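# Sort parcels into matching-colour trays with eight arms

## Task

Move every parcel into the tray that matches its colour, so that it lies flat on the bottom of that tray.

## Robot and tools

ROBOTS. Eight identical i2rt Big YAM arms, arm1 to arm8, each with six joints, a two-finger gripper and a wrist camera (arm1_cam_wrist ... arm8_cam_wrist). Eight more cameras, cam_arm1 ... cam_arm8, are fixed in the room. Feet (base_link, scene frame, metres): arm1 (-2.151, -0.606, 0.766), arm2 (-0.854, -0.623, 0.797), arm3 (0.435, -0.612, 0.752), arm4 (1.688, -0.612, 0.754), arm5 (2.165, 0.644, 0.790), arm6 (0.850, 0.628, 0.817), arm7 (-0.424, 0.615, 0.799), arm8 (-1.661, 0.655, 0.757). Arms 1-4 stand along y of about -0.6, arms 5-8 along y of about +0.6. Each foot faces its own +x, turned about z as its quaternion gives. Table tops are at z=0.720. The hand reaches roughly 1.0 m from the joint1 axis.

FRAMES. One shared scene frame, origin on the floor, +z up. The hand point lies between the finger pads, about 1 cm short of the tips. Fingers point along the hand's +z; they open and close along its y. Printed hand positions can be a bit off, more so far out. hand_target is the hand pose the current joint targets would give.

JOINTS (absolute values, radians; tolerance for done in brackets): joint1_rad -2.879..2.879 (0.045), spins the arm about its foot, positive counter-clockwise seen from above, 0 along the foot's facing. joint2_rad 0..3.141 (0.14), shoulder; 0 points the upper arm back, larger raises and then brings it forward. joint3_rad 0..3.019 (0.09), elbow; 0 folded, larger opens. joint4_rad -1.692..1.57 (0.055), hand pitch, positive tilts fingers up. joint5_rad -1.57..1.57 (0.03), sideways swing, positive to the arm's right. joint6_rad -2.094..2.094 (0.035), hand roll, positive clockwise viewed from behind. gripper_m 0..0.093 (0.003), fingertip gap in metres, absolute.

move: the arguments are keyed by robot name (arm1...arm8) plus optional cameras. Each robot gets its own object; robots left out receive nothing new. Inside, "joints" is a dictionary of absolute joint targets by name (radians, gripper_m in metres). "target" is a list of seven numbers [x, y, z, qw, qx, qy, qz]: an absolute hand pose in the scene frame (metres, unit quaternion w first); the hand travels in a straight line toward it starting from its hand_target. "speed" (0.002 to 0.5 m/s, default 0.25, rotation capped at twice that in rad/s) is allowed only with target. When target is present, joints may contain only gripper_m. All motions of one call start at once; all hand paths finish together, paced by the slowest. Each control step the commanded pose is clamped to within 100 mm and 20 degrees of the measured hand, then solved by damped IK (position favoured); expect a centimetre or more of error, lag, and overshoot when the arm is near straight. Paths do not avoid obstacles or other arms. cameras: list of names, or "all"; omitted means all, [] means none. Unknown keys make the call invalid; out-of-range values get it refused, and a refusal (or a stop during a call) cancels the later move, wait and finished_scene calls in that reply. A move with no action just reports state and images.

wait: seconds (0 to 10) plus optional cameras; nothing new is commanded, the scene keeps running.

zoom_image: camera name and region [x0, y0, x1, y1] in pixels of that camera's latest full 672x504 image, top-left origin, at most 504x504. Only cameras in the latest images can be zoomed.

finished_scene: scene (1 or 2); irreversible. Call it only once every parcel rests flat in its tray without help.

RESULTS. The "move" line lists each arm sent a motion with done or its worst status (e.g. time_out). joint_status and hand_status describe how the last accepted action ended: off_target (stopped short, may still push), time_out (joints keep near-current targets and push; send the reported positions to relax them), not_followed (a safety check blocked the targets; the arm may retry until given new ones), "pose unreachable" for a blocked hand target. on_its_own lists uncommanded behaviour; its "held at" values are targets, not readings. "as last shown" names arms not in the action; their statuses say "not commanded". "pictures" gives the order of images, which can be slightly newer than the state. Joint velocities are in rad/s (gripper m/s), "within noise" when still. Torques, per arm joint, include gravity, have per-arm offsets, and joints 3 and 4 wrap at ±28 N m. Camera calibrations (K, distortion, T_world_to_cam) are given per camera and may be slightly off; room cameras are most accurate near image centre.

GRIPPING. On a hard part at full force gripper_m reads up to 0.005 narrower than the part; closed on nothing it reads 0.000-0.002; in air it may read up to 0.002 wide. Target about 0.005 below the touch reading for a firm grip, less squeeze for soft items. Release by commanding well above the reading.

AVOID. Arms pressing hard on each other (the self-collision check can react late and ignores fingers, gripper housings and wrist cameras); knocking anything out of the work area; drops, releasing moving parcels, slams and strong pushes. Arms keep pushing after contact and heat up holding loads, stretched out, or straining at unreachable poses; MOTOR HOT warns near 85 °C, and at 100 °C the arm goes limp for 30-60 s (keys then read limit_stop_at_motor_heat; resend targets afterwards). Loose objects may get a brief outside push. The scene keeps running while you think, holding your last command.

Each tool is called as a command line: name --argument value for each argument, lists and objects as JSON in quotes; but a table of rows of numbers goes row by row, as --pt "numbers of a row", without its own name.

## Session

move --cameras '["cam_arm1","cam_arm2","cam_arm3","cam_arm4","cam_arm5","cam_arm6","cam_arm7","cam_arm8"]'

Scene clock: 0.00 s.
Joint torques (N m): no reading
Heat: arm1: hottest joint1_rad 30 °C; arm2: hottest joint3_rad 30 °C; arm3: hottest joint2_rad 30 °C; arm4: hottest joint3_rad 33 °C; arm5: hottest joint3_rad 32 °C; arm6: hottest joint2_rad 30 °C; arm7: hottest joint3_rad 34 °C; arm8: hottest joint1_rad 29 °C.
Joint velocities: within noise
arm1.joint_positions: joint1_rad=+0.458 joint2_rad=+0.456 joint3_rad=+1.438 joint4_rad=-1.139 joint5_rad=+0.063 joint6_rad=-0.074 gripper_m=+0.09396
arm1.joint_status: not commanded
arm1.hand: x=-1.9866 y=-0.6052 z=+1.4040 quat_wxyz=(-0.650, +0.024, -0.759, +0.041) (m; scene frame)
arm1.hand_target: x=-1.9921 y=-0.6053 z=+1.4119 quat_wxyz=(-0.658, +0.023, -0.752, +0.041) (m; scene frame)
arm1.hand_status: not commanded
arm2.joint_positions: joint1_rad=-0.133 joint2_rad=+0.490 joint3_rad=+1.431 joint4_rad=-1.371 joint5_rad=+0.122 joint6_rad=+0.254 gripper_m=+0.09396
arm2.joint_status: not commanded
arm2.hand: x=-0.9557 y=-0.4897 z=+1.3731 quat_wxyz=(-0.193, +0.711, -0.448, -0.506) (m; scene frame)
arm2.hand_target: x=-0.9532 y=-0.4923 z=+1.3817 quat_wxyz=(-0.195, +0.705, -0.446, -0.516) (m; scene frame)
arm2.hand_status: not commanded
arm3.joint_positions: joint1_rad=+0.288 joint2_rad=+0.566 joint3_rad=+1.355 joint4_rad=-1.309 joint5_rad=+0.227 joint6_rad=-0.408 gripper_m=+0.09396
arm3.joint_status: not commanded
arm3.hand: x=+0.2384 y=-0.5089 z=+1.2929 quat_wxyz=(-0.272, +0.862, -0.018, -0.428) (m; scene frame)
arm3.hand_target: x=+0.2407 y=-0.5098 z=+1.3061 quat_wxyz=(-0.276, +0.854, -0.020, -0.440) (m; scene frame)
arm3.hand_status: not commanded
arm4.joint_positions: joint1_rad=-0.202 joint2_rad=+0.526 joint3_rad=+1.372 joint4_rad=-1.530 joint5_rad=+0.176 joint6_rad=+0.279 gripper_m=+0.09396
arm4.joint_status: not commanded
arm4.hand: x=+1.8391 y=-0.5129 z=+1.2624 quat_wxyz=(-0.405, +0.175, -0.887, -0.138) (m; scene frame)
arm4.hand_target: x=+1.8372 y=-0.5146 z=+1.2716 quat_wxyz=(-0.414, +0.173, -0.882, -0.143) (m; scene frame)
arm4.hand_status: not commanded
arm5.joint_positions: joint1_rad=+0.150 joint2_rad=+0.484 joint3_rad=+1.403 joint4_rad=-1.356 joint5_rad=-0.018 joint6_rad=+0.258 gripper_m=+0.09396
arm5.joint_status: not commanded
arm5.hand: x=+1.9905 y=+0.6571 z=+1.3561 quat_wxyz=(+0.044, +0.831, -0.149, -0.534) (m; scene frame)
arm5.hand_target: x=+1.9935 y=+0.6567 z=+1.3668 quat_wxyz=(+0.045, +0.825, -0.147, -0.545) (m; scene frame)
arm5.hand_status: not commanded
arm6.joint_positions: joint1_rad=+0.005 joint2_rad=+0.600 joint3_rad=+1.377 joint4_rad=-1.425 joint5_rad=+0.198 joint6_rad=-0.419 gripper_m=+0.09396
arm6.joint_status: not commanded
arm6.hand: x=+1.0055 y=+0.4776 z=+1.3387 quat_wxyz=(-0.341, -0.130, -0.883, +0.295) (m; scene frame)
arm6.hand_target: x=+1.0039 y=+0.4787 z=+1.3519 quat_wxyz=(-0.354, -0.130, -0.876, +0.302) (m; scene frame)
arm6.hand_status: not commanded
arm7.joint_positions: joint1_rad=-0.316 joint2_rad=+0.535 joint3_rad=+1.368 joint4_rad=-1.177 joint5_rad=-0.073 joint6_rad=-0.126 gripper_m=+0.09396
arm7.joint_status: not commanded
arm7.hand: x=-0.2873 y=+0.4416 z=+1.3804 quat_wxyz=(-0.508, -0.311, -0.757, +0.270) (m; scene frame)
arm7.hand_target: x=-0.2897 y=+0.4449 z=+1.3917 quat_wxyz=(-0.517, -0.307, -0.750, +0.275) (m; scene frame)
arm7.hand_status: not commanded
arm8.joint_positions: joint1_rad=+0.154 joint2_rad=+0.581 joint3_rad=+1.368 joint4_rad=-1.211 joint5_rad=-0.224 joint6_rad=+0.370 gripper_m=+0.09396
arm8.joint_status: not commanded
arm8.hand: x=-1.7287 y=+0.4302 z=+1.3236 quat_wxyz=(-0.435, -0.755, -0.361, +0.333) (m; scene frame)
arm8.hand_target: x=-1.7273 y=+0.4330 z=+1.3347 quat_wxyz=(-0.441, -0.748, -0.360, +0.341) (m; scene frame)
arm8.hand_status: not commanded
pictures: cam_arm1, cam_arm2, cam_arm3, cam_arm4, cam_arm5, cam_arm6, cam_arm7, cam_arm8

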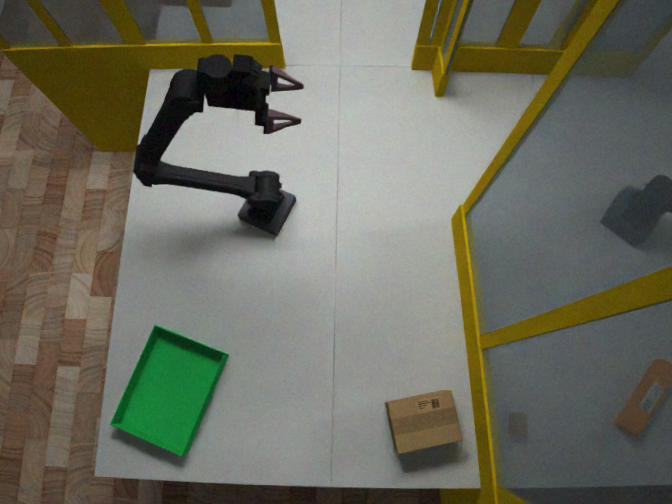

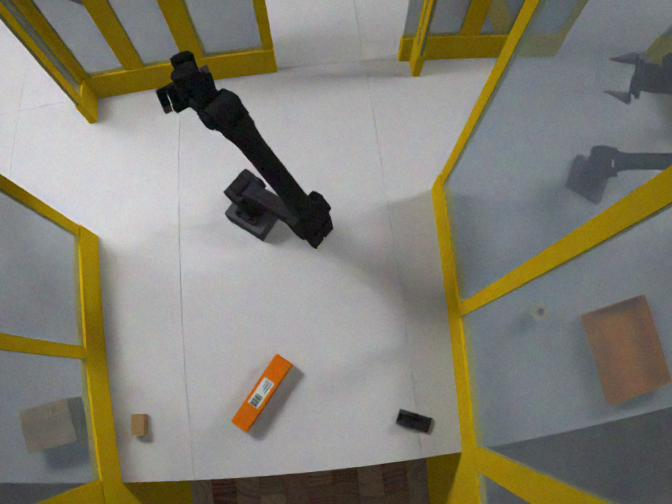

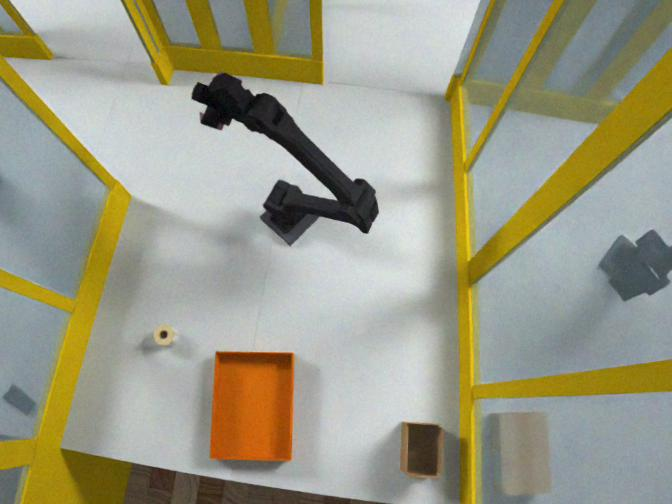

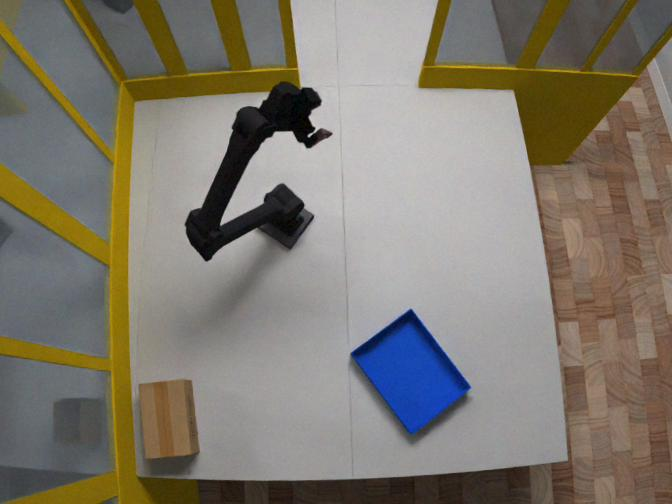

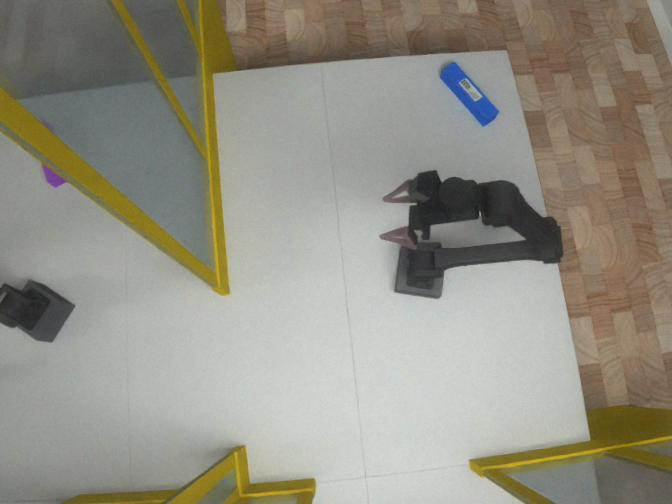

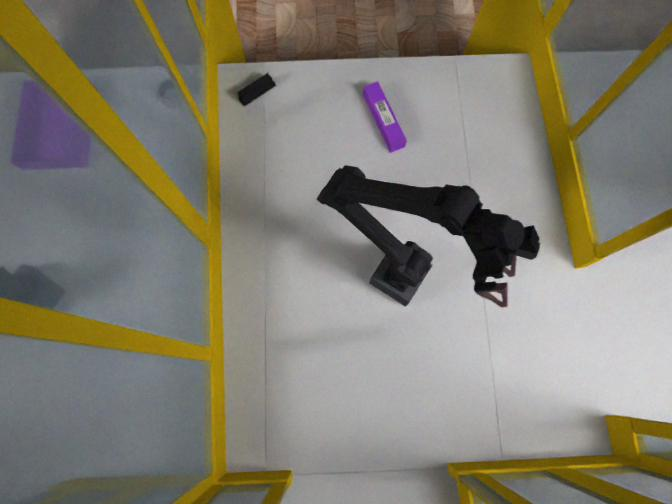

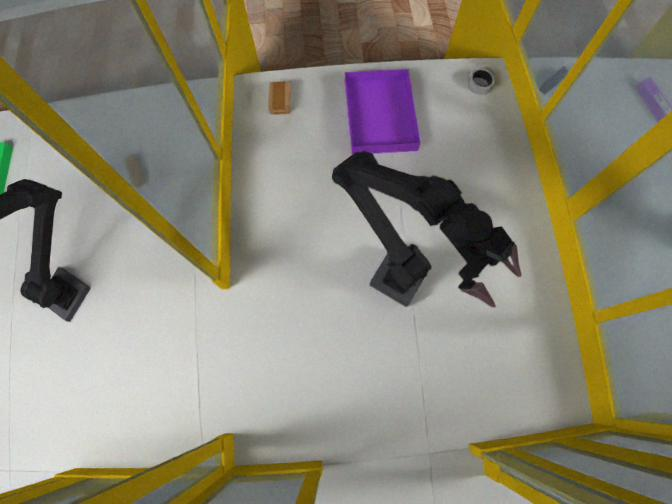

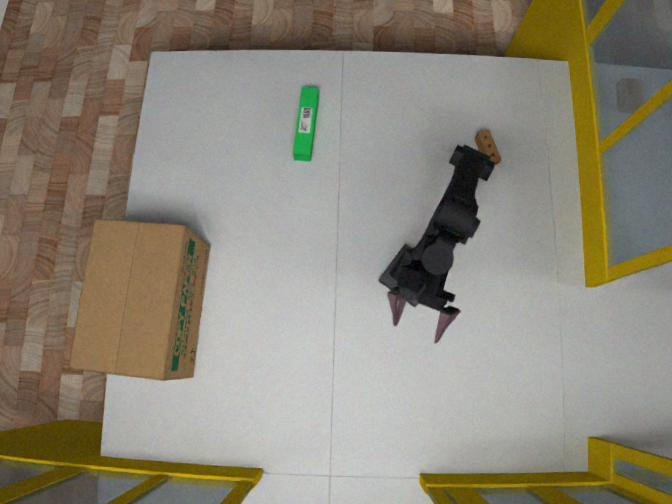

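move --arm8 '{"joints":{"joint1_rad":-1.93,"joint2_rad":1.4,"joint3_rad":1.6,"joint4_rad":-1.65,"joint5_rad":0,"joint6_rad":0.65,"gripper_m":0.09}}' --arm5 '{"joints":{"joint1_rad":-1.70,"joint2_rad":1.4,"joint3_rad":1.6,"joint4_rad":-1.65,"joint5_rad":0,"joint6_rad":-0.89,"gripper_m":0.09}}' --arm6 '{"joints":{"joint1_rad":2.204,"joint2_rad":1.4,"joint3_rad":1.6,"joint4_rad":-1.65,"joint5_rad":0,"joint6_rad":-0.244,"gripper_m":0.09}}' --arm2 '{"joints":{"joint1_rad":2.187,"joint2_rad":1.4,"joint3_rad":1.6,"joint4_rad":-1.65,"joint5_rad":0,"joint6_rad":0.6,"gripper_m":0.09}}' --cameras '[]'

move --arm8 '{"target":[-2.02,1.175,0.92,0,-0.6915,0.7224,0]}' --arm5 '{"target":[2.435,1.297,0.92,0,-0.860,0.5105,0]}' --arm6 '{"target":[0.84,1.293,0.92,0,-0.793,0.609,0]}' --arm2 '{"target":[-0.88,-1.229,0.92,0,0.895,0.446,0]}' --cameras '["arm8_cam_wrist","arm5_cam_wrist","arm6_cam_wrist","arm2_cam_wrist"]'

Scene clock: 103.93 s.
Joint torques (N m): arm1=[1.32 5.42 7.53 2.07 0.11 0.02] | arm2=[-0.03 -13.98 9.65 0.36 0.13 0.07] | arm3=[-0.62 1.26 10.18 1.62 -0.04 0] | arm4=[-0.03 3.43 9.96 1.77 0.01 0.03] | arm5=[-0.73 -9.76 8.43 -0.06 -0.26 -0.13] | arm6=[-1.14 -9.93 10.3 0.01 0.08 0] | arm7=[-0.32 1.67 10.44 1.57 -0.1 0.12] | arm8=[2.26 -12.22 11.81 -0.47 -0.1 0.01]
Heat: arm1: hottest joint3_rad 32 °C; arm2: hottest joint3_rad 36 °C; arm3: hottest joint3_rad 32 °C; arm4: hottest joint3_rad 40 °C; arm5: hottest joint3_rad 35 °C; arm6: hottest joint3_rad 34 °C; arm7: hottest joint3_rad 44 °C; arm8: hottest joint3_rad 37 °C.
move: arm2 done; arm5 done; arm6 done; arm8 done
Joint velocities: within noise
arm1, arm3, arm4, arm7: as last shown
arm2.joint_positions: joint1_rad=+2.190 joint2_rad=+1.409 joint3_rad=+1.585 joint4_rad=-1.640 joint5_rad=-0.002 joint6_rad=+0.587 gripper_m=+0.09011
arm2.joint_status: all done
arm2.hand: x=-0.8719 y=-1.0529 z=+1.1345 quat_wxyz=(+0.046, +0.890, +0.454, -0.025) (m; scene frame)
arm2.hand_target: x=-0.8735 y=-1.0513 z=+1.1439 quat_wxyz=(+0.052, +0.893, +0.446, -0.029) (m; scene frame)
arm2.hand_status: not commanded
arm5.joint_positions: joint1_rad=-1.704 joint2_rad=+1.416 joint3_rad=+1.577 joint4_rad=-1.639 joint5_rad=+0.002 joint6_rad=-0.880 gripper_m=+0.09014
arm5.joint_status: all done
arm5.hand: x=+2.3293 y=+1.0392 z=+1.1251 quat_wxyz=(-0.050, +0.856, -0.515, -0.006) (m; scene frame)
arm5.hand_target: x=+2.3268 y=+1.0380 z=+1.1402 quat_wxyz=(-0.063, +0.858, -0.509, -0.009) (m; scene frame)
arm5.hand_status: not commanded
arm6.joint_positions: joint1_rad=+2.213 joint2_rad=+1.420 joint3_rad=+1.577 joint4_rad=-1.641 joint5_rad=-0.002 joint6_rad=-0.253 gripper_m=+0.09014
arm6.joint_status: all done
arm6.hand: x=+0.8403 y=+1.0589 z=+1.1471 quat_wxyz=(-0.034, +0.797, -0.602, -0.028) (m; scene frame)
arm6.hand_target: x=+0.8442 y=+1.0566 z=+1.1642 quat_wxyz=(-0.047, +0.791, -0.609, -0.038) (m; scene frame)
arm6.hand_status: not commanded
arm8.joint_positions: joint1_rad=-1.933 joint2_rad=+1.415 joint3_rad=+1.580 joint4_rad=-1.640 joint5_rad=+0.001 joint6_rad=+0.644 gripper_m=+0.09010
arm8.joint_status: all done
arm8.hand: x=-1.9043 y=+1.0105 z=+1.0900 quat_wxyz=(+0.008, -0.691, +0.721, +0.046) (m; scene frame)
arm8.hand_target: x=-1.9044 y=+1.0080 z=+1.1040 quat_wxyz=(+0.009, -0.690, +0.721, +0.059) (m; scene frame)
arm8.hand_status: not commanded
pictures: none
No camera images: "cameras" was empty.

Scene clock: 106.47 s.
Joint torques (N m): arm1=[1.44 6.01 7.56 1.96 0.1 0.01] | arm2=[0.15 -21.36 11.45 0.59 0.1 0.08] | arm3=[-0.67 1.2 10.15 1.61 -0.04 0] | arm4=[-0.03 3.43 9.95 1.77 0.01 0.03] | arm5=[-0.67 -19.43 10.29 -0.34 -0.32 -0.17] | arm6=[-1.2 -16.26 12.48 -0.24 0.09 -0.01] | arm7=[-0.26 1.61 10.47 1.62 -0.1 0.12] | arm8=[1.9 -19.19 14.39 -0.53 -0.07 0.03]
Heat: arm1: hottest joint3_rad 32 °C; arm2: hottest joint3_rad 36 °C; arm3: hottest joint3_rad 32 °C; arm4: hottest joint3_rad 40 °C; arm5: hottest joint3_rad 36 °C; arm6: hottest joint3_rad 34 °C; arm7: hottest joint3_rad 44 °C; arm8: hottest joint3_rad 37 °C.
move: arm2 off_target; arm5 off_target; arm6 off_target; arm8 off_target
Joint velocities: within noise
arm1, arm3, arm4, arm7: as last shown
arm2.joint_positions: joint1_rad=+2.190 joint2_rad=+1.963 joint3_rad=+1.710 joint4_rad=-1.355 joint5_rad=-0.002 joint6_rad=+0.591 gripper_m=+0.09011
arm2.joint_status: not commanded
arm2.hand: x=-0.8786 y=-1.2126 z=+0.9100 quat_wxyz=(-0.016, +0.892, +0.452, +0.010) (m; scene frame)
arm2.hand_target: x=-0.8799 y=-1.2283 z=+0.9204 quat_wxyz=(+0.000, +0.895, +0.446, +0.000) (m; scene frame)
arm2.hand_status: off_target (0.019 m and 2.3 deg from the pose sent, 0.278 m and 6.1 deg at the start)
arm5.joint_positions: joint1_rad=-1.704 joint2_rad=+2.305 joint3_rad=+2.267 joint4_rad=-1.578 joint5_rad=+0.001 joint6_rad=-0.882 gripper_m=+0.09014
arm5.joint_status: not commanded
arm5.hand: x=+2.4322 y=+1.2865 z=+0.9013 quat_wxyz=(+0.018, +0.857, -0.515, +0.004) (m; scene frame)
arm5.hand_target: x=+2.4346 y=+1.2962 z=+0.9201 quat_wxyz=(-0.001, +0.860, -0.510, +0.000) (m; scene frame)
arm5.hand_status: off_target (0.022 m and 2.3 deg from the pose sent, 0.346 m and 5.8 deg at the start)
arm6.joint_positions: joint1_rad=+2.213 joint2_rad=+2.145 joint3_rad=+1.939 joint4_rad=-1.401 joint5_rad=-0.002 joint6_rad=-0.253 gripper_m=+0.09014
arm6.joint_status: not commanded
arm6.hand: x=+0.8350 y=+1.2776 z=+0.9051 quat_wxyz=(+0.014, +0.798, -0.603, +0.010) (m; scene frame)
arm6.hand_target: x=+0.8401 y=+1.2921 z=+0.9203 quat_wxyz=(+0.000, +0.793, -0.609, +0.000) (m; scene frame)
arm6.hand_status: off_target (0.022 m and 2.2 deg from the pose sent, 0.326 m and 5.1 deg at the start)
arm8.joint_positions: joint1_rad=-1.933 joint2_rad=+2.016 joint3_rad=+1.894 joint4_rad=-1.479 joint5_rad=+0.001 joint6_rad=+0.644 gripper_m=+0.09010
arm8.joint_status: not commanded
arm8.hand: x=-2.0106 y=+1.1649 z=+0.9077 quat_wxyz=(-0.002, -0.692, +0.722, -0.015) (m; scene frame)
arm8.hand_target: x=-2.0195 y=+1.1743 z=+0.9201 quat_wxyz=(+0.000, -0.692, +0.722, +0.000) (m; scene frame)
arm8.hand_status: off_target (0.018 m and 1.8 deg from the pose sent, 0.263 m and 5.4 deg at the start)
pictures: arm2_cam_wrist, arm5_cam_wrist, arm6_cam_wrist, arm8_cam_wrist
camera_calibration:
arm2_cam_wrist: T_world_to_cam=[[-0.803767, 0.594062, 0.0323993, -0.016486], [0.487123, 0.625858, 0.609108, 0.63701], [0.34157, 0.505363, -0.792425, 1.75453], [0, 0, 0, 1]] pos_world=[-0.92285, -1.27556, 1.00286]
arm5_cam_wrist: T_world_to_cam=[[0.888373, 0.458603, -0.0218132, -2.72994], [0.38118, -0.710244, 0.591824, -0.539234], [0.25592, -0.534075, -0.805772, 0.915006], [0, 0, 0, 1]] pos_world=[2.39658, 1.35765, 0.996869]
arm6_cam_wrist: T_world_to_cam=[[0.959932, 0.280204, -0.00415133, -1.15719], [0.226012, -0.76535, 0.602626, 0.249542], [0.165681, -0.579418, -0.798013, 1.44856], [0, 0, 0, 1]] pos_world=[0.814429, 1.35456, 1.00079]
arm8_cam_wrist: T_world_to_cam=[[0.998846, -0.0471224, 0.00925225, 2.05577], [-0.0429647, -0.790845, 0.610506, 0.284972], [-0.0214514, -0.610199, -0.791957, 1.50709], [0, 0, 0, 1]] pos_world=[-2.00882, 1.24187, 1.00055]

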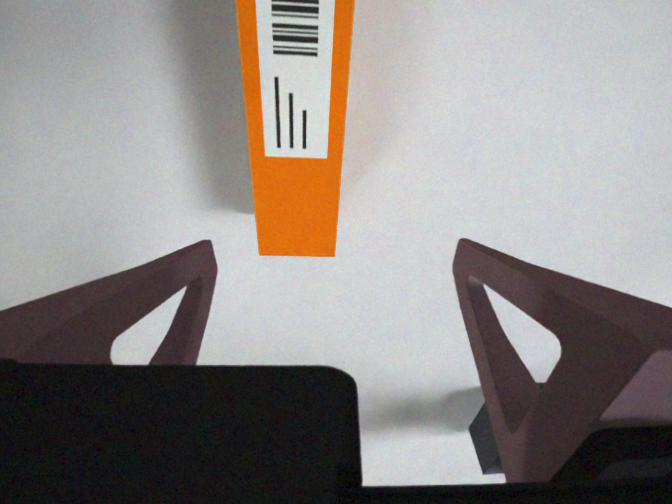

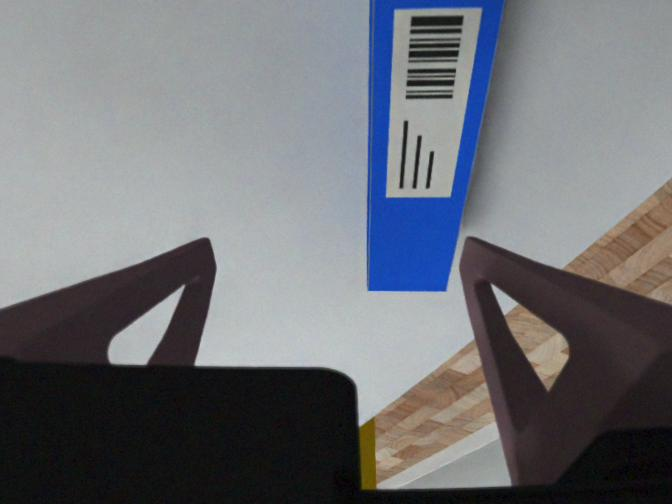

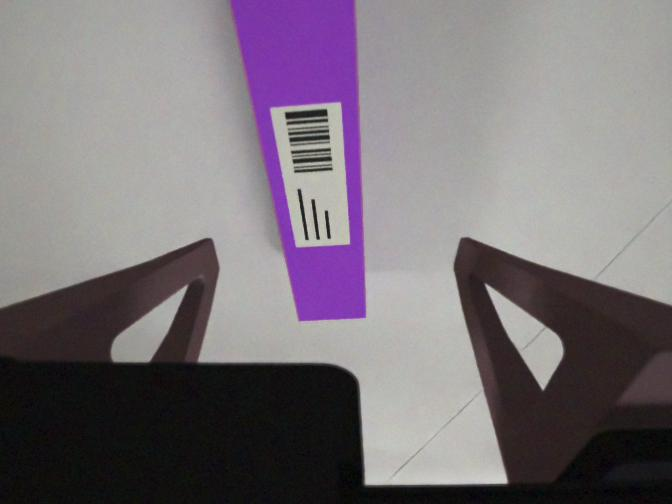

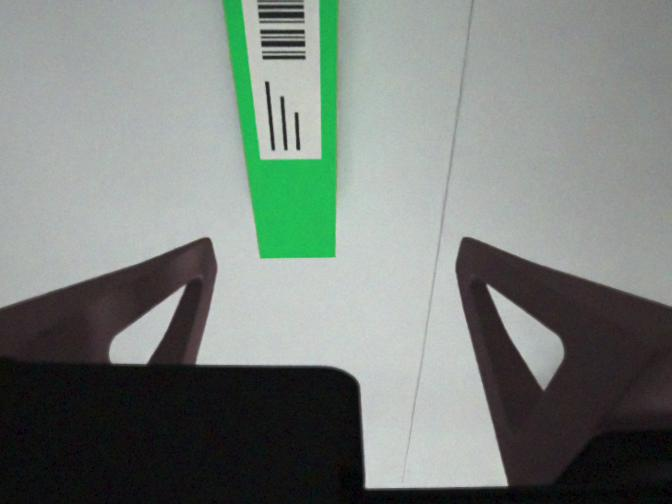

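move --arm8 '{"target":[-2.041,1.199,0.86,0,-0.6884,0.7254,0]}' --arm5 '{"target":[2.475,1.322,0.86,0,-0.869,0.4947,0]}' --arm6 '{"target":[0.84,1.257,0.86,0,-0.804,0.595,0]}' --arm2 '{"target":[-0.88,-1.249,0.86,0,0.910,0.4147,0]}' --cameras '["arm8_cam_wrist","arm5_cam_wrist","arm6_cam_wrist","arm2_cam_wrist"]'

Scene clock: 148.47 s.
Joint torques (N m): arm1=[1.44 5.54 7.53 1.94 0.11 0.02] | arm2=[0.26 -22.95 10.82 0.8 0.11 0.08] | arm3=[-0.56 1.2 10.15 1.61 -0.04 0] | arm4=[-0.03 3.43 9.95 1.77 0.01 0.03] | arm5=[-0.5 -22.24 10.17 -0.38 -0.29 -0.17] | arm6=[-1.08 -18.96 7.62 0.46 0.07 -0.18] | arm7=[-0.32 1.49 10.43 1.61 -0.1 0.13] | arm8=[2.32 -21.07 14.11 0.01 -0.09 0.04]
Heat: arm1: hottest joint3_rad 32 °C; arm2: hottest joint3_rad 39 °C; arm3: hottest joint3_rad 33 °C; arm4: hottest joint3_rad 41 °C; arm5: hottest joint3_rad 38 °C; arm6: hottest joint3_rad 37 °C; arm7: hottest joint3_rad 45 °C; arm8: hottest joint3_rad 42 °C.
move: arm2 off_target; arm5 off_target; arm6 off_target; arm8 off_target
Joint velocities: within noise
arm1, arm3, arm4, arm7: as last shown
arm2.joint_positions: joint1_rad=+2.190 joint2_rad=+2.067 joint3_rad=+1.710 joint4_rad=-1.259 joint5_rad=-0.002 joint6_rad=+0.661 gripper_m=+0.09011
arm2.joint_status: not commanded
arm2.hand: x=-0.8793 y=-1.2312 z=+0.8491 quat_wxyz=(-0.020, +0.907, +0.421, +0.011) (m; scene frame)
arm2.hand_target: x=-0.8799 y=-1.2483 z=+0.8603 quat_wxyz=(+0.000, +0.910, +0.415, +0.000) (m; scene frame)
arm2.hand_status: off_target (0.021 m and 2.7 deg from the pose sent, 0.062 m and 5.3 deg at the start)
arm5.joint_positions: joint1_rad=-1.739 joint2_rad=+2.498 joint3_rad=+2.454 joint4_rad=-1.578 joint5_rad=+0.001 joint6_rad=-0.955 gripper_m=+0.09014
arm5.joint_status: not commanded
arm5.hand: x=+2.4708 y=+1.3113 z=+0.8362 quat_wxyz=(+0.022, +0.866, -0.499, +0.003) (m; scene frame)
arm5.hand_target: x=+2.4745 y=+1.3211 z=+0.8600 quat_wxyz=(-0.001, +0.869, -0.495, +0.000) (m; scene frame)
arm5.hand_status: off_target (0.026 m and 2.6 deg from the pose sent, 0.069 m and 3.5 deg at the start)
arm6.joint_positions: joint1_rad=+2.213 joint2_rad=+2.136 joint3_rad=+1.736 joint4_rad=-1.221 joint5_rad=-0.001 joint6_rad=-0.270 gripper_m=+0.09014
arm6.joint_status: not commanded
arm6.hand: x=+0.8357 y=+1.2494 z=+0.8367 quat_wxyz=(+0.020, +0.803, -0.596, +0.015) (m; scene frame)
arm6.hand_target: x=+0.8400 y=+1.2566 z=+0.8598 quat_wxyz=(+0.000, +0.804, -0.595, +0.000) (m; scene frame)
arm6.hand_status: off_target (0.025 m and 2.9 deg from the pose sent, 0.050 m and 2.3 deg at the start)
arm8.joint_positions: joint1_rad=-1.930 joint2_rad=+2.141 joint3_rad=+1.934 joint4_rad=-1.415 joint5_rad=+0.001 joint6_rad=+0.655 gripper_m=+0.09010
arm8.joint_status: not commanded
arm8.hand: x=-2.0273 y=+1.1857 z=+0.8454 quat_wxyz=(-0.004, -0.689, +0.724, -0.026) (m; scene frame)
arm8.hand_target: x=-2.0405 y=+1.1980 z=+0.8603 quat_wxyz=(+0.000, -0.688, +0.725, +0.000) (m; scene frame)
arm8.hand_status: off_target (0.024 m and 3.0 deg from the pose sent, 0.066 m and 1.9 deg at the start)
pictures: arm2_cam_wrist, arm5_cam_wrist, arm6_cam_wrist, arm8_cam_wrist
camera_calibration:
arm2_cam_wrist: T_world_to_cam=[[-0.75983, 0.648931, 0.0393307, 0.0962369], [0.531438, 0.585134, 0.612529, 0.672044], [0.374475, 0.48632, -0.789469, 1.719], [0, 0, 0, 1]] pos_world=[-0.927749, -1.29167, 0.941665]
arm5_cam_wrist: T_world_to_cam=[[0.8705, 0.491295, -0.0293108, -2.76952], [0.410773, -0.692441, 0.59312, -0.595309], [0.271101, -0.528351, -0.804581, 0.819936], [0, 0, 0, 1]] pos_world=[2.43312, 1.38165, 0.931618]
arm6_cam_wrist: T_world_to_cam=[[0.95509, 0.296203, -0.00815476, -1.16292], [0.238519, -0.75218, 0.614276, 0.232351], [0.175816, -0.588634, -0.789049, 1.37298], [0, 0, 0, 1]] pos_world=[0.813881, 1.32741, 0.931138]
arm8_cam_wrist: T_world_to_cam=[[0.99824, -0.0548261, 0.0226209, 2.07064], [-0.0569553, -0.779764, 0.623477, 0.286273], [-0.0165438, -0.623668, -0.781514, 1.48717], [0, 0, 0, 1]] pos_world=[-2.02608, 1.26425, 0.936919]

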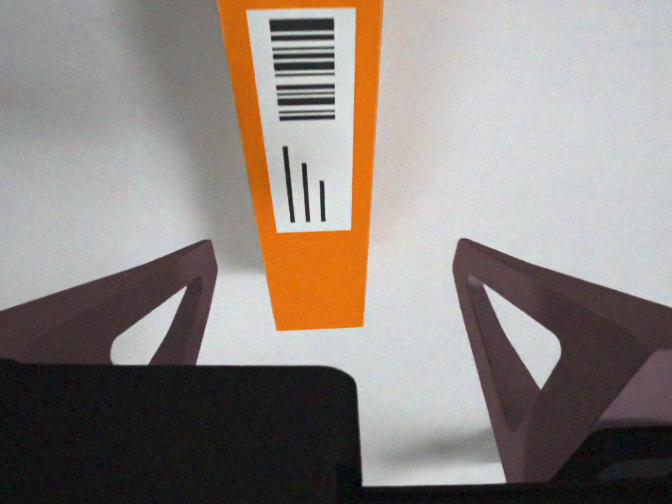

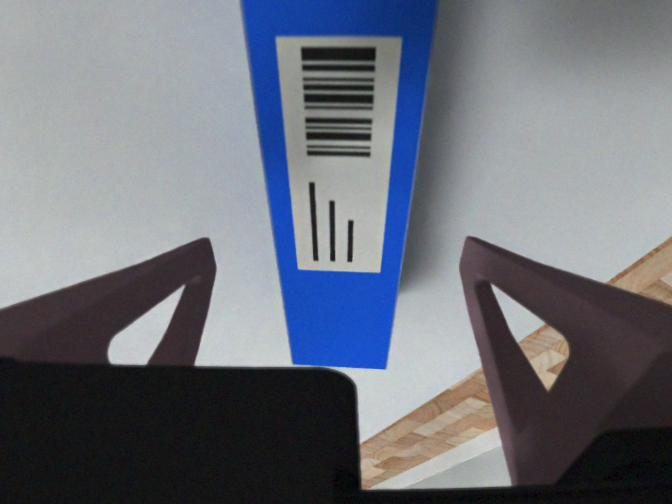

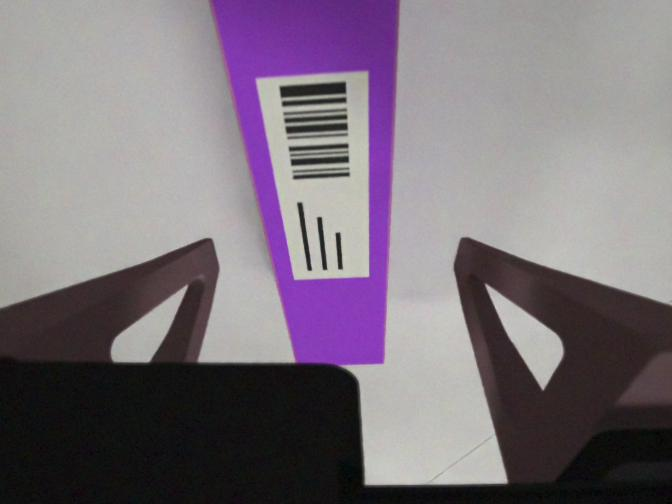

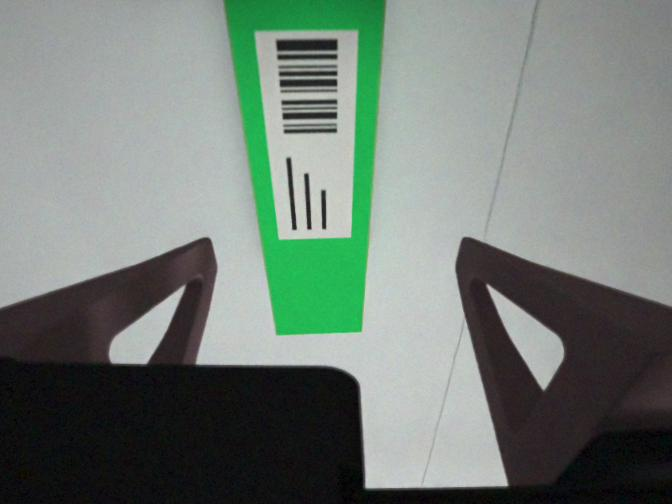

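move --arm8 '{"target":[-2.041,1.199,0.76,0,-0.6884,0.7254,0],"speed":0.15}' --arm5 '{"target":[2.474,1.322,0.765,0,-0.869,0.4947,0],"speed":0.15}' --arm6 '{"target":[0.838,1.257,0.762,0,-0.808,0.589,0],"speed":0.15}' --arm2 '{"target":[-0.88,-1.249,0.76,0,0.910,0.4147,0],"speed":0.15}' --cameras '["arm8_cam_wrist","arm5_cam_wrist","arm6_cam_wrist","arm2_cam_wrist"]'

move --arm8 '{"joints":{"gripper_m":0.025}}' --arm5 '{"joints":{"gripper_m":0.025}}' --arm6 '{"joints":{"gripper_m":0.025}}' --arm2 '{"joints":{"gripper_m":0.025}}' --cameras '[]'

move --arm8 '{"target":[-2.041,1.199,0.96,0,-0.6884,0.7254,0],"speed":0.2}' --arm5 '{"target":[2.44,1.28,0.97,0,-0.869,0.4947,0],"speed":0.2}' --arm6 '{"target":[0.838,1.257,0.96,0,-0.808,0.589,0],"speed":0.2}' --arm2 '{"target":[-0.88,-1.249,0.96,0,0.910,0.4147,0],"speed":0.2}' --cameras '["arm8_cam_wrist","arm5_cam_wrist","arm6_cam_wrist","arm2_cam_wrist"]'

Scene clock: 164.30 s.
Joint torques (N m): arm1=[1.26 5.83 7.43 2.04 0.11 0.01] | arm2=[0.26 -23.41 7.64 0.88 0.11 0.07] | arm3=[-0.67 1.26 10.18 1.62 -0.05 0] | arm4=[0.03 3.43 9.96 1.77 0.01 0.03] | arm5=[-1.08 -21.66 7.13 0.87 -0.3 -0.09] | arm6=[-0.85 -15.62 7.64 0.57 0.05 -0.19] | arm7=[-0.38 1.32 10.47 1.58 -0.09 0.13] | arm8=[2.32 -21.25 9.55 0.18 -0.07 0.05]
Heat: arm1: hottest joint3_rad 32 °C; arm2: hottest joint3_rad 40 °C; arm3: hottest joint3_rad 33 °C; arm4: hottest joint3_rad 41 °C; arm5: hottest joint3_rad 41 °C; arm6: hottest joint3_rad 37 °C; arm7: hottest joint3_rad 45 °C; arm8: hottest joint3_rad 44 °C.
move: arm2 done; arm5 done; arm6 done; arm8 done
Joint velocities: within noise
arm1, arm3, arm4, arm7: as last shown
arm2.joint_positions: joint1_rad=+2.190 joint2_rad=+2.178 joint3_rad=+1.655 joint4_rad=-1.056 joint5_rad=-0.002 joint6_rad=+0.661 gripper_m=+0.09011
arm2.joint_status: not commanded
arm2.hand: x=-0.8799 y=-1.2447 z=+0.7627 quat_wxyz=(-0.004, +0.907, +0.421, +0.003) (m; scene frame)
arm2.hand_target: x=-0.8800 y=-1.2490 z=+0.7601 quat_wxyz=(+0.000, +0.910, +0.415, +0.000) (m; scene frame)
arm2.hand_status: done (0.005 m and 0.9 deg from the pose sent, 0.091 m and 2.7 deg at the start)
arm5.joint_positions: joint1_rad=-1.739 joint2_rad=+2.539 joint3_rad=+2.333 joint4_rad=-1.394 joint5_rad=+0.001 joint6_rad=-0.955 gripper_m=+0.09014
arm5.joint_status: not commanded
arm5.hand: x=+2.4731 y=+1.3160 z=+0.7611 quat_wxyz=(+0.011, +0.866, -0.499, +0.002) (m; scene frame)
arm5.hand_target: x=+2.4739 y=+1.3219 z=+0.7651 quat_wxyz=(+0.000, +0.869, -0.495, +0.000) (m; scene frame)
arm5.hand_status: done (0.007 m and 1.4 deg from the pose sent, 0.072 m and 2.6 deg at the start)
arm6.joint_positions: joint1_rad=+2.213 joint2_rad=+2.212 joint3_rad=+1.653 joint4_rad=-1.028 joint5_rad=-0.001 joint6_rad=-0.281 gripper_m=+0.09014
arm6.joint_status: not commanded
arm6.hand: x=+0.8357 y=+1.2510 z=+0.7624 quat_wxyz=(+0.006, +0.806, -0.591, +0.004) (m; scene frame)
arm6.hand_target: x=+0.8380 y=+1.2569 z=+0.7621 quat_wxyz=(+0.000, +0.808, -0.589, +0.000) (m; scene frame)
arm6.hand_status: done (0.006 m and 0.9 deg from the pose sent, 0.075 m and 3.1 deg at the start)
arm8.joint_positions: joint1_rad=-1.930 joint2_rad=+2.220 joint3_rad=+1.852 joint4_rad=-1.208 joint5_rad=+0.001 joint6_rad=+0.655 gripper_m=+0.09010
arm8.joint_status: not commanded
arm8.hand: x=-2.0361 y=+1.1982 z=+0.7646 quat_wxyz=(+0.000, -0.689, +0.725, -0.003) (m; scene frame)
arm8.hand_target: x=-2.0410 y=+1.1988 z=+0.7599 quat_wxyz=(+0.000, -0.688, +0.725, +0.000) (m; scene frame)
arm8.hand_status: done (0.007 m and 0.4 deg from the pose sent, 0.088 m and 3.0 deg at the start)
pictures: arm2_cam_wrist, arm5_cam_wrist, arm6_cam_wrist, arm8_cam_wrist
camera_calibration:
arm2_cam_wrist: T_world_to_cam=[[-0.759547, 0.650225, 0.0171872, 0.126713], [0.532555, 0.606487, 0.590388, 0.777679], [0.373461, 0.45758, -0.806937, 1.63417], [0, 0, 0, 1]] pos_world=[-0.928214, -1.30181, 0.857365]
arm5_cam_wrist: T_world_to_cam=[[0.870681, 0.491729, -0.0107865, -2.79108], [0.405186, -0.704667, 0.582468, -0.510365], [0.278816, -0.511515, -0.812782, 0.726333], [0, 0, 0, 1]] pos_world=[2.43442, 1.38435, 0.857516]
arm6_cam_wrist: T_world_to_cam=[[0.951637, 0.307221, 0.00137329, -1.1821], [0.247963, -0.770705, 0.586965, 0.315246], [0.181386, -0.558238, -0.809611, 1.28835], [0, 0, 0, 1]] pos_world=[0.813071, 1.32533, 0.859646]
arm8_cam_wrist: T_world_to_cam=[[0.99844, -0.0555514, -0.00569907, 2.1048], [-0.0412755, -0.802869, 0.594725, 0.427511], [-0.0376134, -0.593562, -0.803909, 1.36987], [0, 0, 0, 1]] pos_world=[-2.03234, 1.27326, 0.858997]

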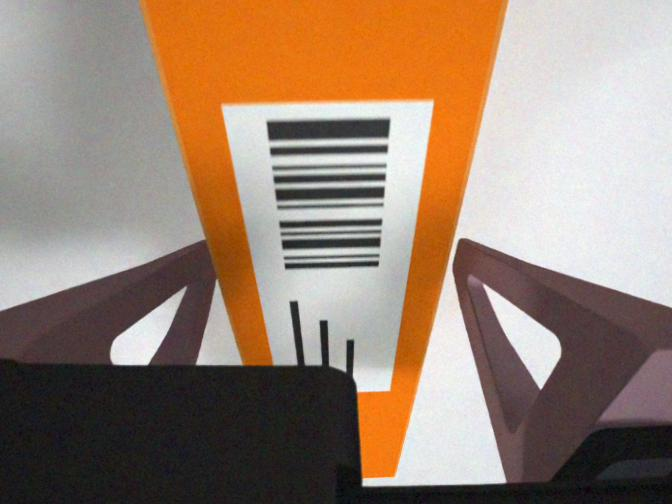

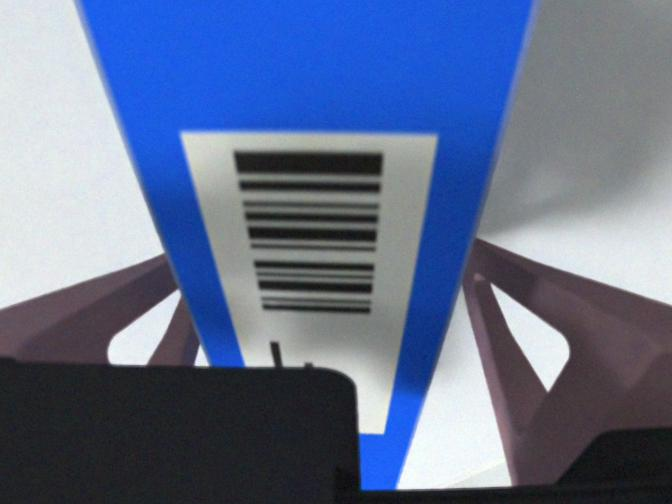

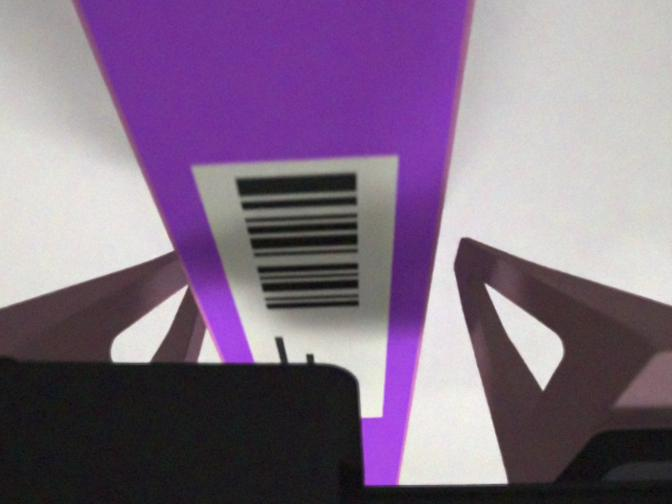

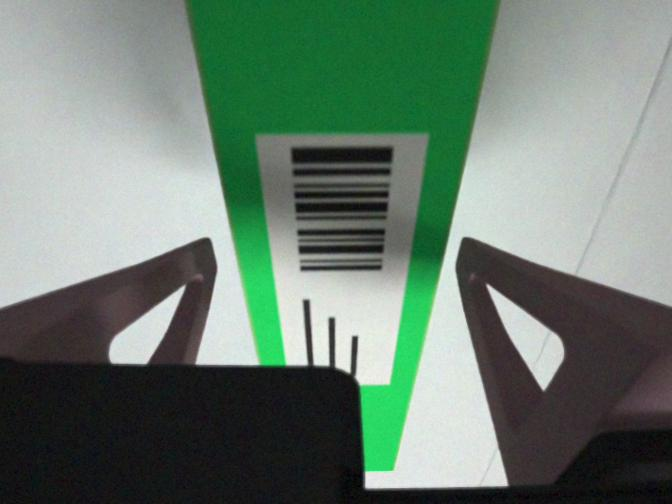

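Scene clock: 165.03 s.
Joint torques (N m): arm1=[1.2 6.12 7.58 1.91 0.09 0] | arm2=[0.26 -23.41 7.72 0.83 0.12 0.07] | arm3=[-0.56 1.38 10.17 1.59 -0.05 0] | arm4=[-0.03 3.43 9.96 1.77 0.01 0.03] | arm5=[-0.38 -21.89 7.04 0.66 -0.29 -0.14] | arm6=[-0.79 -15.91 7.64 0.51 0.06 -0.17] | arm7=[-0.09 1.61 10.43 1.61 -0.1 0.12] | arm8=[2.49 -21.36 9.68 0.24 -0.06 0.02]
Heat: arm1: hottest joint3_rad 32 °C; arm2: hottest joint3_rad 40 °C; arm3: hottest joint3_rad 33 °C; arm4: hottest joint3_rad 41 °C; arm5: hottest joint3_rad 41 °C; arm6: hottest joint3_rad 37 °C; arm7: hottest joint3_rad 45 °C; arm8: hottest joint3_rad 43 °C.
move: arm2 off_target; arm5 off_target; arm6 off_target; arm8 off_target
Joint velocities: within noise
arm1, arm3, arm4, arm7: as last shown
arm2.joint_positions: joint1_rad=+2.190 joint2_rad=+2.178 joint3_rad=+1.655 joint4_rad=-1.055 joint5_rad=-0.002 joint6_rad=+0.662 gripper_m=+0.05864
arm2.joint_status: gripper_m off_target (ended at +0.05867, target +0.02500)
arm2.hand: x=-0.8799 y=-1.2451 z=+0.7627 quat_wxyz=(-0.003, +0.907, +0.420, +0.003) (m; scene frame)
arm2.hand_target: x=-0.8800 y=-1.2490 z=+0.7600 quat_wxyz=(+0.000, +0.910, +0.415, +0.000) (m; scene frame)
arm2.hand_status: not commanded
arm5.joint_positions: joint1_rad=-1.739 joint2_rad=+2.539 joint3_rad=+2.333 joint4_rad=-1.393 joint5_rad=+0.000 joint6_rad=-0.955 gripper_m=+0.05857
arm5.joint_status: gripper_m off_target (ended at +0.05859, target +0.02500)
arm5.hand: x=+2.4730 y=+1.3163 z=+0.7611 quat_wxyz=(+0.010, +0.867, -0.499, +0.002) (m; scene frame)
arm5.hand_target: x=+2.4739 y=+1.3219 z=+0.7651 quat_wxyz=(+0.000, +0.869, -0.495, +0.000) (m; scene frame)
arm5.hand_status: not commanded
arm6.joint_positions: joint1_rad=+2.213 joint2_rad=+2.212 joint3_rad=+1.653 joint4_rad=-1.027 joint5_rad=-0.001 joint6_rad=-0.283 gripper_m=+0.05980
arm6.joint_status: gripper_m off_target (ended at +0.05983, target +0.02500)
arm6.hand: x=+0.8357 y=+1.2512 z=+0.7624 quat_wxyz=(+0.006, +0.807, -0.591, +0.004) (m; scene frame)
arm6.hand_target: x=+0.8380 y=+1.2569 z=+0.7621 quat_wxyz=(+0.000, +0.808, -0.589, +0.000) (m; scene frame)
arm6.hand_status: not commanded
arm8.joint_positions: joint1_rad=-1.930 joint2_rad=+2.220 joint3_rad=+1.852 joint4_rad=-1.207 joint5_rad=+0.001 joint6_rad=+0.656 gripper_m=+0.05992
arm8.joint_status: gripper_m off_target (ended at +0.05995, target +0.02500)
arm8.hand: x=-2.0362 y=+1.1984 z=+0.7646 quat_wxyz=(+0.000, -0.689, +0.725, -0.003) (m; scene frame)
arm8.hand_target: x=-2.0410 y=+1.1988 z=+0.7599 quat_wxyz=(+0.000, -0.688, +0.725, +0.000) (m; scene frame)
arm8.hand_status: not commanded
pictures: none
No camera images: "cameras" was empty.

Scene clock: 166.97 s.
Joint torques (N m): arm1=[1.26 5.48 7.6 2.07 0.08 0.01] | arm2=[0.26 -23.47 11.95 0.14 0.11 0.07] | arm3=[-0.62 1.2 10.17 1.61 -0.04 0] | arm4=[-0.03 3.43 9.96 1.77 0.01 0.03] | arm5=[0.03 -21.25 10.32 -0.28 -0.29 0.02] | arm6=[-0.85 -17.67 12.59 -0.28 0.07 -0.16] | arm7=[-0.38 1.44 10.44 1.58 -0.11 0.11] | arm8=[2.43 -21.48 14.83 -0.68 -0.06 0.04]
Heat: arm1: hottest joint3_rad 32 °C; arm2: hottest joint3_rad 40 °C; arm3: hottest joint3_rad 33 °C; arm4: hottest joint3_rad 41 °C; arm5: hottest joint3_rad 41 °C; arm6: hottest joint3_rad 37 °C; arm7: hottest joint3_rad 45 °C; arm8: hottest joint3_rad 43 °C.
move: arm2 off_target; arm5 off_target; arm6 off_target; arm8 off_target
Joint velocities: within noise
arm1, arm3, arm4, arm7: as last shown
arm2.joint_positions: joint1_rad=+2.190 joint2_rad=+2.013 joint3_rad=+1.872 joint4_rad=-1.468 joint5_rad=-0.002 joint6_rad=+0.662 gripper_m=+0.05864
arm2.joint_status: not commanded
arm2.hand: x=-0.8795 y=-1.2366 z=+0.9409 quat_wxyz=(-0.017, +0.907, +0.420, +0.010) (m; scene frame)
arm2.hand_target: x=-0.8800 y=-1.2481 z=+0.9601 quat_wxyz=(+0.000, +0.910, +0.415, +0.000) (m; scene frame)
arm2.hand_status: off_target (0.023 m and 2.4 deg from the pose sent, 0.197 m and 0.9 deg at the start)
arm5.joint_positions: joint1_rad=-1.725 joint2_rad=+2.278 joint3_rad=+2.309 joint4_rad=-1.671 joint5_rad=+0.000 joint6_rad=-0.954 gripper_m=+0.05857
arm5.joint_status: not commanded
arm5.hand: x=+2.4405 y=+1.2694 z=+0.9363 quat_wxyz=(+0.030, +0.870, -0.493, +0.004) (m; scene frame)
arm5.hand_target: x=+2.4393 y=+1.2785 z=+0.9697 quat_wxyz=(+0.000, +0.869, -0.495, +0.000) (m; scene frame)
arm5.hand_status: off_target (0.035 m and 3.5 deg from the pose sent, 0.215 m and 1.3 deg at the start)
arm6.joint_positions: joint1_rad=+2.213 joint2_rad=+2.049 joint3_rad=+1.829 joint4_rad=-1.423 joint5_rad=-0.001 joint6_rad=-0.283 gripper_m=+0.05980
arm6.joint_status: not commanded
arm6.hand: x=+0.8360 y=+1.2397 z=+0.9243 quat_wxyz=(+0.029, +0.806, -0.590, +0.021) (m; scene frame)
arm6.hand_target: x=+0.8380 y=+1.2551 z=+0.9603 quat_wxyz=(+0.000, +0.808, -0.589, +0.000) (m; scene frame)
arm6.hand_status: off_target (0.040 m and 4.1 deg from the pose sent, 0.198 m and 0.9 deg at the start)
arm8.joint_positions: joint1_rad=-1.930 joint2_rad=+2.129 joint3_rad=+2.170 joint4_rad=-1.649 joint5_rad=+0.001 joint6_rad=+0.656 gripper_m=+0.05992
arm8.joint_status: not commanded
arm8.hand: x=-2.0319 y=+1.1923 z=+0.9426 quat_wxyz=(-0.002, -0.689, +0.725, -0.019) (m; scene frame)
arm8.hand_target: x=-2.0405 y=+1.1982 z=+0.9600 quat_wxyz=(+0.000, -0.688, +0.725, +0.001) (m; scene frame)
arm8.hand_status: off_target (0.021 m and 2.2 deg from the pose sent, 0.195 m and 0.3 deg at the start)
pictures: arm2_cam_wrist, arm5_cam_wrist, arm6_cam_wrist, arm8_cam_wrist
camera_calibration:
arm2_cam_wrist: T_world_to_cam=[[-0.759326, 0.649737, 0.0355881, 0.100932], [0.532058, 0.588452, 0.608801, 0.627215], [0.374618, 0.481213, -0.792524, 1.79086], [0, 0, 0, 1]] pos_world=[-0.927964, -1.29645, 1.03386]
arm5_cam_wrist: T_world_to_cam=[[0.86324, 0.502936, -0.0432687, -2.70352], [0.424858, -0.677579, 0.600319, -0.731213], [0.272604, -0.536602, -0.798589, 0.887664], [0, 0, 0, 1]] pos_world=[2.40247, 1.34057, 1.03086]
arm6_cam_wrist: T_world_to_cam=[[0.951172, 0.308313, -0.014665, -1.16529], [0.248343, -0.736215, 0.629534, 0.129025], [0.183297, -0.602437, -0.776834, 1.43592], [0, 0, 0, 1]] pos_world=[0.813145, 1.31931, 1.01715]
arm8_cam_wrist: T_world_to_cam=[[0.998325, -0.0561921, 0.0137626, 2.08347], [-0.0527751, -0.787098, 0.614566, 0.256246], [-0.0237013, -0.614263, -0.788745, 1.54821], [0, 0, 0, 1]] pos_world=[-2.02977, 1.26978, 1.03499]

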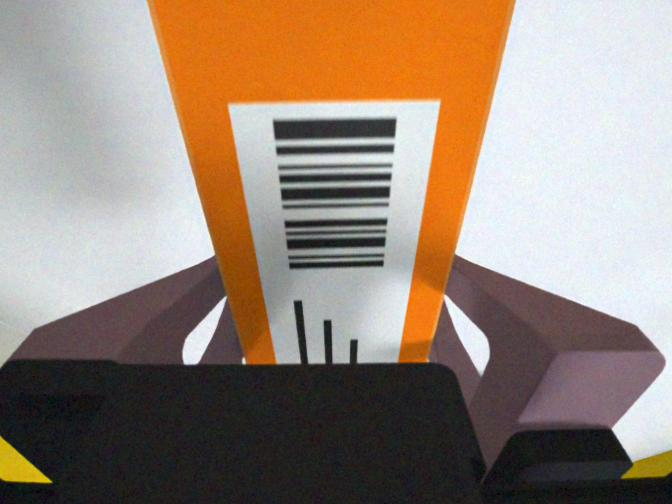

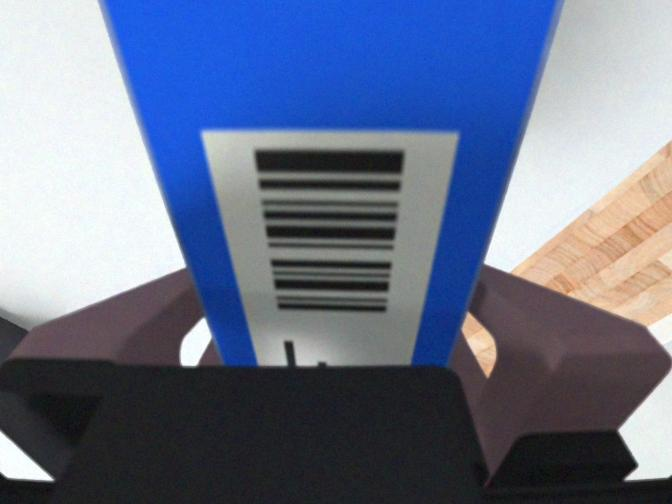

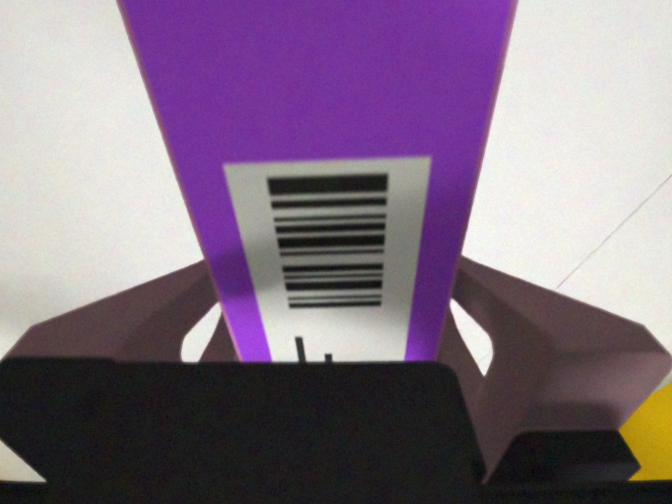

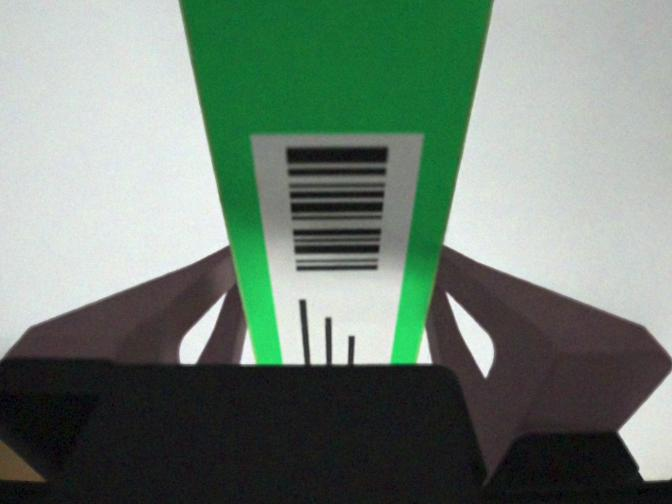

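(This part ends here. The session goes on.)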